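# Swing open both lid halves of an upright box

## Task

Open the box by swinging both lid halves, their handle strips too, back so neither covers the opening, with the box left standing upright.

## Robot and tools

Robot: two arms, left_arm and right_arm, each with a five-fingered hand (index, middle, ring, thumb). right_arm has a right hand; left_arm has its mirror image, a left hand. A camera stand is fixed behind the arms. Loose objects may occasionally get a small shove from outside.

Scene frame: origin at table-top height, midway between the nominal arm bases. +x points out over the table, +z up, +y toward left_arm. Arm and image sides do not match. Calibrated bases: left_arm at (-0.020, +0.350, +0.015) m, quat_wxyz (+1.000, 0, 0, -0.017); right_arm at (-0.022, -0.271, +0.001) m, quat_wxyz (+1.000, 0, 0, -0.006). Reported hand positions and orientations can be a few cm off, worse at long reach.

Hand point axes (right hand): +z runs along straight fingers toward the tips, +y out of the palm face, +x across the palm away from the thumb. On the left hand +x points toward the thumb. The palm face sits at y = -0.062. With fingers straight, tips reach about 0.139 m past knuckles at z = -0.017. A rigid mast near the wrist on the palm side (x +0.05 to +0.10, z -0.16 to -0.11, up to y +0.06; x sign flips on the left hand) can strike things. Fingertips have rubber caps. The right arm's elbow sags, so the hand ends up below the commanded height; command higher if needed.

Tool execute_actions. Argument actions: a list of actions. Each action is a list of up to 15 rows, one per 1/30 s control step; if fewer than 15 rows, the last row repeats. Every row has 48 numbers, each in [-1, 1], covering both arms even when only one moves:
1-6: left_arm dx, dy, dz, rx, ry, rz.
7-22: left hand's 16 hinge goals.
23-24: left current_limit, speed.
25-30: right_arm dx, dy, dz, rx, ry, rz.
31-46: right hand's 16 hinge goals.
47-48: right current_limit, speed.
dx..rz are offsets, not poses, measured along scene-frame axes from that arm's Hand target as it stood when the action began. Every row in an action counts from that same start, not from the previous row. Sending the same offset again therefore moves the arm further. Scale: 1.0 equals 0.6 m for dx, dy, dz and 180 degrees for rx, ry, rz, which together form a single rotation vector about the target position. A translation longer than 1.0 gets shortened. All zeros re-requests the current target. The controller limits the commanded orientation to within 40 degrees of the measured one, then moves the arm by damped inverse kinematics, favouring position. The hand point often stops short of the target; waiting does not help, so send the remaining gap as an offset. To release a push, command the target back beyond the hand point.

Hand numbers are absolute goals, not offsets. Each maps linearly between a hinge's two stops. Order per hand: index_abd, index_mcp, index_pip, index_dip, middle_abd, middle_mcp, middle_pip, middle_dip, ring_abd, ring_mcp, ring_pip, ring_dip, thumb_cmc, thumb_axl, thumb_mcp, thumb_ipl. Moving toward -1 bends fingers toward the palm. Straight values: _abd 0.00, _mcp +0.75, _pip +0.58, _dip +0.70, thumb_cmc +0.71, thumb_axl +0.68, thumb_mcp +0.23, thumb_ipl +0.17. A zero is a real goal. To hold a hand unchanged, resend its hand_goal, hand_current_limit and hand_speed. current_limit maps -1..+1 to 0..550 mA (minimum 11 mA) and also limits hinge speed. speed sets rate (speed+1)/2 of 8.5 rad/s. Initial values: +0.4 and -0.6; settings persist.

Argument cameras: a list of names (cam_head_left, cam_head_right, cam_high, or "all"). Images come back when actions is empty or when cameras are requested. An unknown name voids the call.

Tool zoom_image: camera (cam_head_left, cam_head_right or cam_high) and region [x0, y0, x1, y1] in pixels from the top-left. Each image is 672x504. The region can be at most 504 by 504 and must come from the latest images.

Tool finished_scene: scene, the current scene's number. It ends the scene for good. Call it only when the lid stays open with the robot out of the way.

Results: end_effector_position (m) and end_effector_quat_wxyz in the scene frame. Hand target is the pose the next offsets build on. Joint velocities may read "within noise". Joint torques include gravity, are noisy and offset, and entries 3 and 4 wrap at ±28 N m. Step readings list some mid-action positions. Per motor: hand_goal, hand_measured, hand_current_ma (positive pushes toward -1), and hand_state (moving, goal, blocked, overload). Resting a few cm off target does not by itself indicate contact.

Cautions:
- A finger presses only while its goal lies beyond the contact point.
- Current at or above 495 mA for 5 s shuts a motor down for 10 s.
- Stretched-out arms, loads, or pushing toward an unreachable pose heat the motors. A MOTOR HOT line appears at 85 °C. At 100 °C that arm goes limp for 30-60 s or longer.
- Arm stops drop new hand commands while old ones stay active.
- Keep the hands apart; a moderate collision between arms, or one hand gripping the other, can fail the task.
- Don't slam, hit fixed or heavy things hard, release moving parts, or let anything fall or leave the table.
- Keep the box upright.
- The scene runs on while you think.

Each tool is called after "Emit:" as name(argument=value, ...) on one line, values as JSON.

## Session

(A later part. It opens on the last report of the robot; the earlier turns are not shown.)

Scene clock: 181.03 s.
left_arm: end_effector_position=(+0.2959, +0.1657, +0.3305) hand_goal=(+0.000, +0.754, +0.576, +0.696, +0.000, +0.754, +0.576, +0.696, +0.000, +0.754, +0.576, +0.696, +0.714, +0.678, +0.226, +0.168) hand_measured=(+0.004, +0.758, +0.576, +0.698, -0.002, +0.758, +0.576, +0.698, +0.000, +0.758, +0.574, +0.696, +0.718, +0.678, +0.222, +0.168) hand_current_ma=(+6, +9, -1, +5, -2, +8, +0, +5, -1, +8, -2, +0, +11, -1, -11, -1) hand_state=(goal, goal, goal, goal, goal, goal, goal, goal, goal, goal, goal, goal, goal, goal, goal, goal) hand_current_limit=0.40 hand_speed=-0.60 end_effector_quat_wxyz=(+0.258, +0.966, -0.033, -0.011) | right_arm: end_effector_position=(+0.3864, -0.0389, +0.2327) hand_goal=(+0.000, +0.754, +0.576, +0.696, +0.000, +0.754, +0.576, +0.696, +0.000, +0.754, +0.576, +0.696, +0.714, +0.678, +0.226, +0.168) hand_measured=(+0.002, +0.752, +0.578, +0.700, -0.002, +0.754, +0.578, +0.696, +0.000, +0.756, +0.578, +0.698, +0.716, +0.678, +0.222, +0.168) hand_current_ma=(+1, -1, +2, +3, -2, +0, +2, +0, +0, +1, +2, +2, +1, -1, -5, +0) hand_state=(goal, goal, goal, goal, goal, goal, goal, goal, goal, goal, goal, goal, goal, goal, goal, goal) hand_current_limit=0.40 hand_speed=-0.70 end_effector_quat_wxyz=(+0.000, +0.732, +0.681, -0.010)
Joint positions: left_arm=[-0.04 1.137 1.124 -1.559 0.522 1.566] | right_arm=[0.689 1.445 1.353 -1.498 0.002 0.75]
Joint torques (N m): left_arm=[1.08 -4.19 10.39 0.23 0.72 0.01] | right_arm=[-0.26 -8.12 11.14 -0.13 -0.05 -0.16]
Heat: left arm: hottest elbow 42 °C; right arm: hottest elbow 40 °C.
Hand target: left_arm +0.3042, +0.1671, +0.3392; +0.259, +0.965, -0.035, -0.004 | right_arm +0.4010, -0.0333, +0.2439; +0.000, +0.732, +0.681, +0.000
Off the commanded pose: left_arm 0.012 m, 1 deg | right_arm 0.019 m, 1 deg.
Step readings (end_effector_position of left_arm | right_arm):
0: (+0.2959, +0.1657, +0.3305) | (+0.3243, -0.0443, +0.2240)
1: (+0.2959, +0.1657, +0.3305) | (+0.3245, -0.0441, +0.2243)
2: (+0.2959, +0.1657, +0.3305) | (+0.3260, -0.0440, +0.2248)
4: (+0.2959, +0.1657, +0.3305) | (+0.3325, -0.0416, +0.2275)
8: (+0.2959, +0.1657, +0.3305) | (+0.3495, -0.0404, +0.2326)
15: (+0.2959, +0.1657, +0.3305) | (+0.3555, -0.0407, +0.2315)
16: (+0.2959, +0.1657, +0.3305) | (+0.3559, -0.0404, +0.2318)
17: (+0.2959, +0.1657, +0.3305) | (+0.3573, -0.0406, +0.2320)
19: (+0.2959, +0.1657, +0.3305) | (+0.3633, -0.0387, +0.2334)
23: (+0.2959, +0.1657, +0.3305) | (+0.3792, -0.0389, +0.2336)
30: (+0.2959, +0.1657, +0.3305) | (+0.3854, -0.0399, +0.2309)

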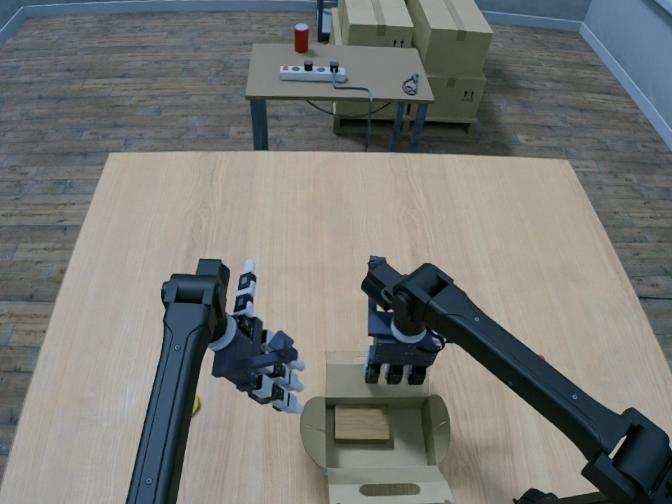

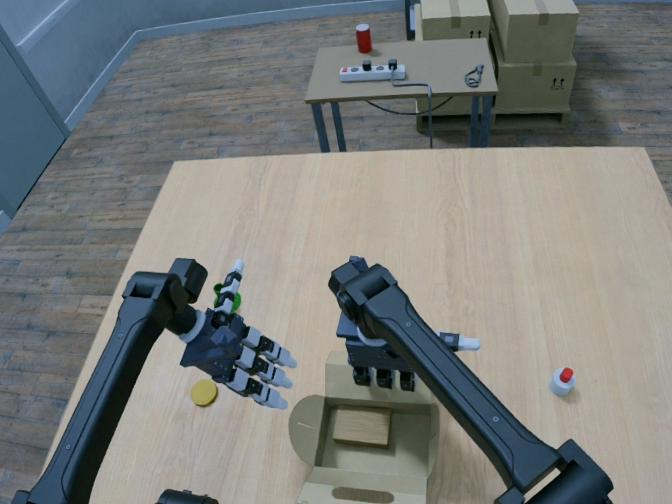

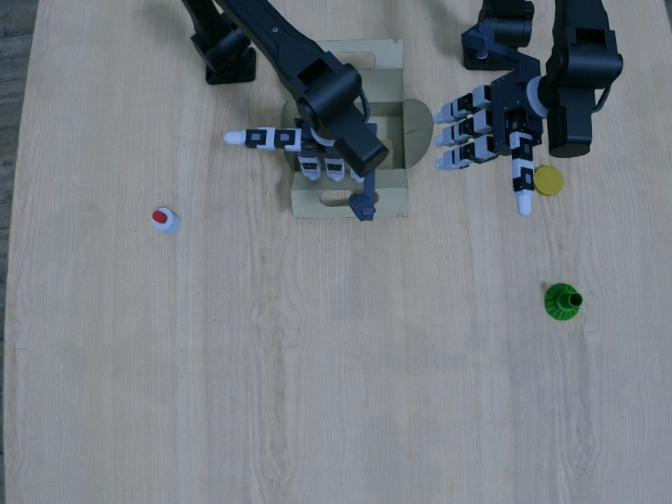

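Emit:
execute_actions(actions=[[[0,0,0,0,0,0,0,0.754,0.576,0.696,0,0.754,0.576,0.696,0,0.754,0.576,0.696,0.714,0.678,0.226,0.168,0.4,-0.6,0.0,0,0.12,0,0,0,0,0.754,0.576,0.696,0,0.754,0.576,0.696,0,0.754,0.576,0.696,0.714,0.678,0.226,0.168,0.4,-0.7]],[[0,0,0,0,0,0,0,0.754,0.576,0.696,0,0.754,0.576,0.696,0,0.754,0.576,0.696,0.714,0.678,0.226,0.168,0.4,-0.6,0.0,0,0.12,0,0,0,0,0.754,0.576,0.696,0,0.754,0.576,0.696,0,0.754,0.576,0.696,0.714,0.678,0.226,0.168,0.4,-0.7]],[[0,0,0,0,0,0,0,0.754,0.576,0.696,0,0.754,0.576,0.696,0,0.754,0.576,0.696,0.714,0.678,0.226,0.168,0.4,-0.6,0.15,-0.35,0.05,0,0,0,0,0.754,0.576,0.696,0,0.754,0.576,0.696,0,0.754,0.576,0.696,0.714,0.678,0.226,0.168,0.4,-0.7]]], cameras=["all"])

Emit:
zoom_image(camera="cam_head_left", region=[290, 340, 470, 504])

Emit:
zoom_image(camera="cam_high", region=[250, 30, 450, 240])

Emit:
zoom_image(camera="cam_head_right", region=[280, 330, 460, 504])

Scene clock: 185.00 s.
left_arm: end_effector_position=(+0.2959, +0.1657, +0.3305) hand_goal=(+0.000, +0.754, +0.576, +0.696, +0.000, +0.754, +0.576, +0.696, +0.000, +0.754, +0.576, +0.696, +0.714, +0.678, +0.226, +0.168) hand_measured=(+0.004, +0.758, +0.576, +0.698, -0.002, +0.758, +0.576, +0.698, +0.000, +0.758, +0.574, +0.696, +0.718, +0.678, +0.222, +0.168) hand_current_ma=(+6, +9, -1, +5, -2, +8, +0, +5, -1, +8, -2, +0, +11, -1, -11, -1) hand_state=(goal, goal, goal, goal, goal, goal, goal, goal, goal, goal, goal, goal, goal, goal, goal, goal) hand_current_limit=0.40 hand_speed=-0.60 end_effector_quat_wxyz=(+0.258, +0.966, -0.033, -0.011) | right_arm: end_effector_position=(+0.4802, -0.2497, +0.4019) hand_goal=(+0.000, +0.754, +0.576, +0.696, +0.000, +0.754, +0.576, +0.696, +0.000, +0.754, +0.576, +0.696, +0.714, +0.678, +0.226, +0.168) hand_measured=(+0.000, +0.754, +0.578, +0.698, +0.000, +0.754, +0.578, +0.696, +0.000, +0.754, +0.578, +0.698, +0.716, +0.678, +0.222, +0.168) hand_current_ma=(+0, +0, +2, +3, +0, +0, +2, +0, +0, -1, +1, +2, +1, -1, -5, +0) hand_state=(goal, goal, goal, goal, goal, goal, goal, goal, goal, goal, goal, goal, goal, goal, goal, goal) hand_current_limit=0.40 hand_speed=-0.70 end_effector_quat_wxyz=(+0.064, +0.738, +0.667, +0.075)
Joint positions: left_arm=[-0.04 1.137 1.124 -1.559 0.522 1.566] | right_arm=[0.145 1.366 1.664 -1.672 0.021 0.233]
Joint torques (N m): left_arm=[1.03 -4.31 10.4 0.25 0.72 0.02] | right_arm=[1.26 -7.3 11.38 0.38 -0.11 -0.19]
Heat: left arm: hottest elbow 42 °C; right arm: hottest elbow 41 °C.
Hand target: left_arm +0.3042, +0.1671, +0.3392; +0.259, +0.965, -0.035, -0.004 | right_arm +0.4910, -0.2434, +0.4180; +0.000, +0.732, +0.681, +0.000
Off the commanded pose: left_arm 0.012 m, 1 deg | right_arm 0.021 m, 11 deg.
joint sent to its limit (right arm) — joint 4 (wrist pitch), lower limit. The joint targets are off in orientation, not in position.
Step readings (end_effector_position of left_arm | right_arm):
0: (+0.2959, +0.1657, +0.3305) | (+0.3864, -0.0389, +0.2327)
1: (+0.2959, +0.1657, +0.3305) | (+0.3864, -0.0388, +0.2335)
2: (+0.2959, +0.1657, +0.3305) | (+0.3853, -0.0397, +0.2359)
4: (+0.2959, +0.1657, +0.3305) | (+0.3836, -0.0411, +0.2475)
8: (+0.2959, +0.1657, +0.3305) | (+0.3888, -0.0369, +0.2847)
15: (+0.2959, +0.1657, +0.3305) | (+0.3916, -0.0347, +0.3055)
16: (+0.2959, +0.1657, +0.3305) | (+0.3913, -0.0349, +0.3054)
17: (+0.2959, +0.1657, +0.3305) | (+0.3916, -0.0353, +0.3062)
19: (+0.2959, +0.1657, +0.3305) | (+0.3934, -0.0359, +0.3126)
23: (+0.2959, +0.1657, +0.3305) | (+0.3954, -0.0361, +0.3387)
30: (+0.2959, +0.1657, +0.3305) | (+0.3941, -0.0376, +0.3754)
31: (+0.2959, +0.1657, +0.3305) | (+0.3949, -0.0384, +0.3763)
32: (+0.2959, +0.1657, +0.3305) | (+0.3978, -0.0426, +0.3777)
34: (+0.2959, +0.1657, +0.3305) | (+0.4139, -0.0730, +0.3803)
38: (+0.2959, +0.1657, +0.3305) | (+0.4504, -0.1968, +0.3948)
45: (+0.2959, +0.1657, +0.3305) | (+0.4700, -0.2605, +0.4059)

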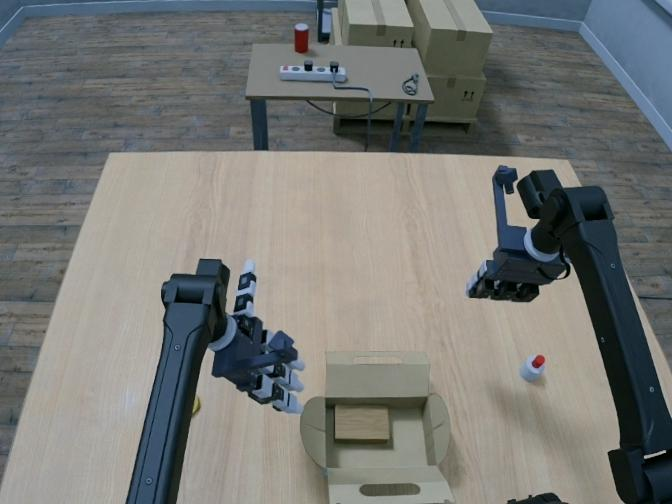

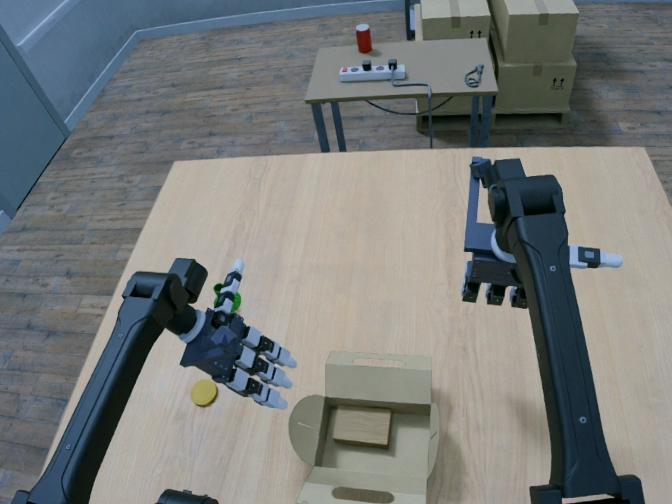

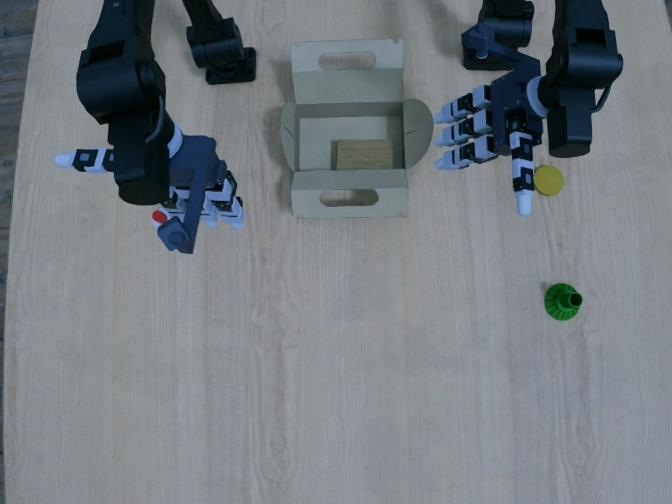

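Scaled by 2.800 from the camera's 672x504 image, which has a finer 960x720 frame.

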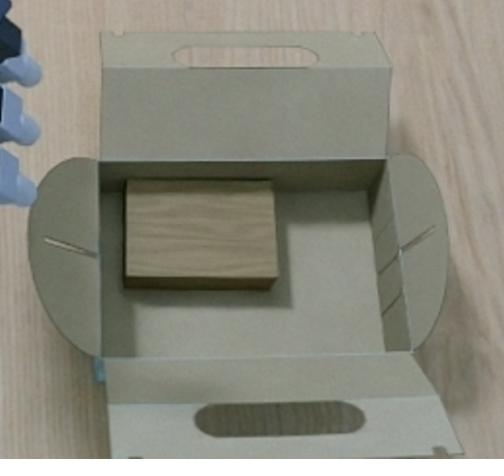

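Scaled by 2.400 from the camera's 672x504 image, which has a finer 960x720 frame.

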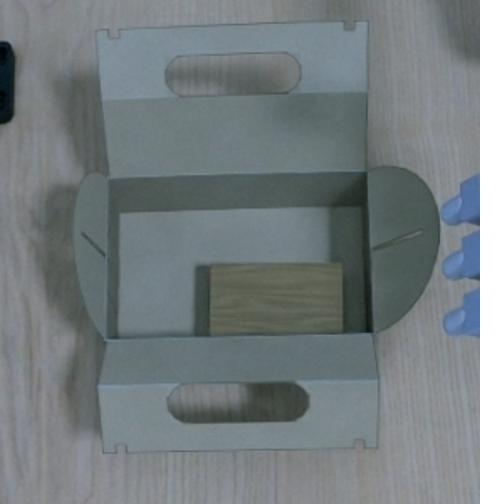

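Scaled by 2.800 from the camera's 672x504 image, which has a finer 960x720 frame.

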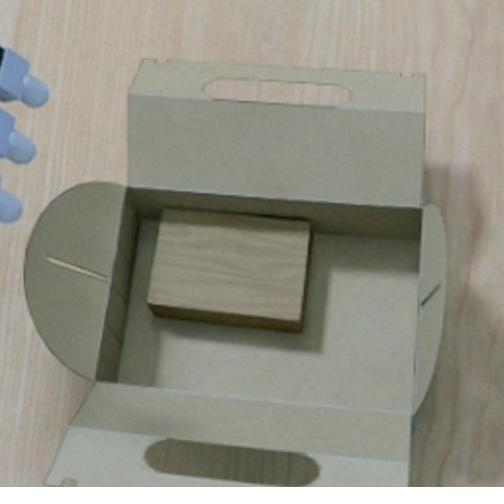

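Emit:
finished_scene(scene=1)

The scene is finished: the task was done.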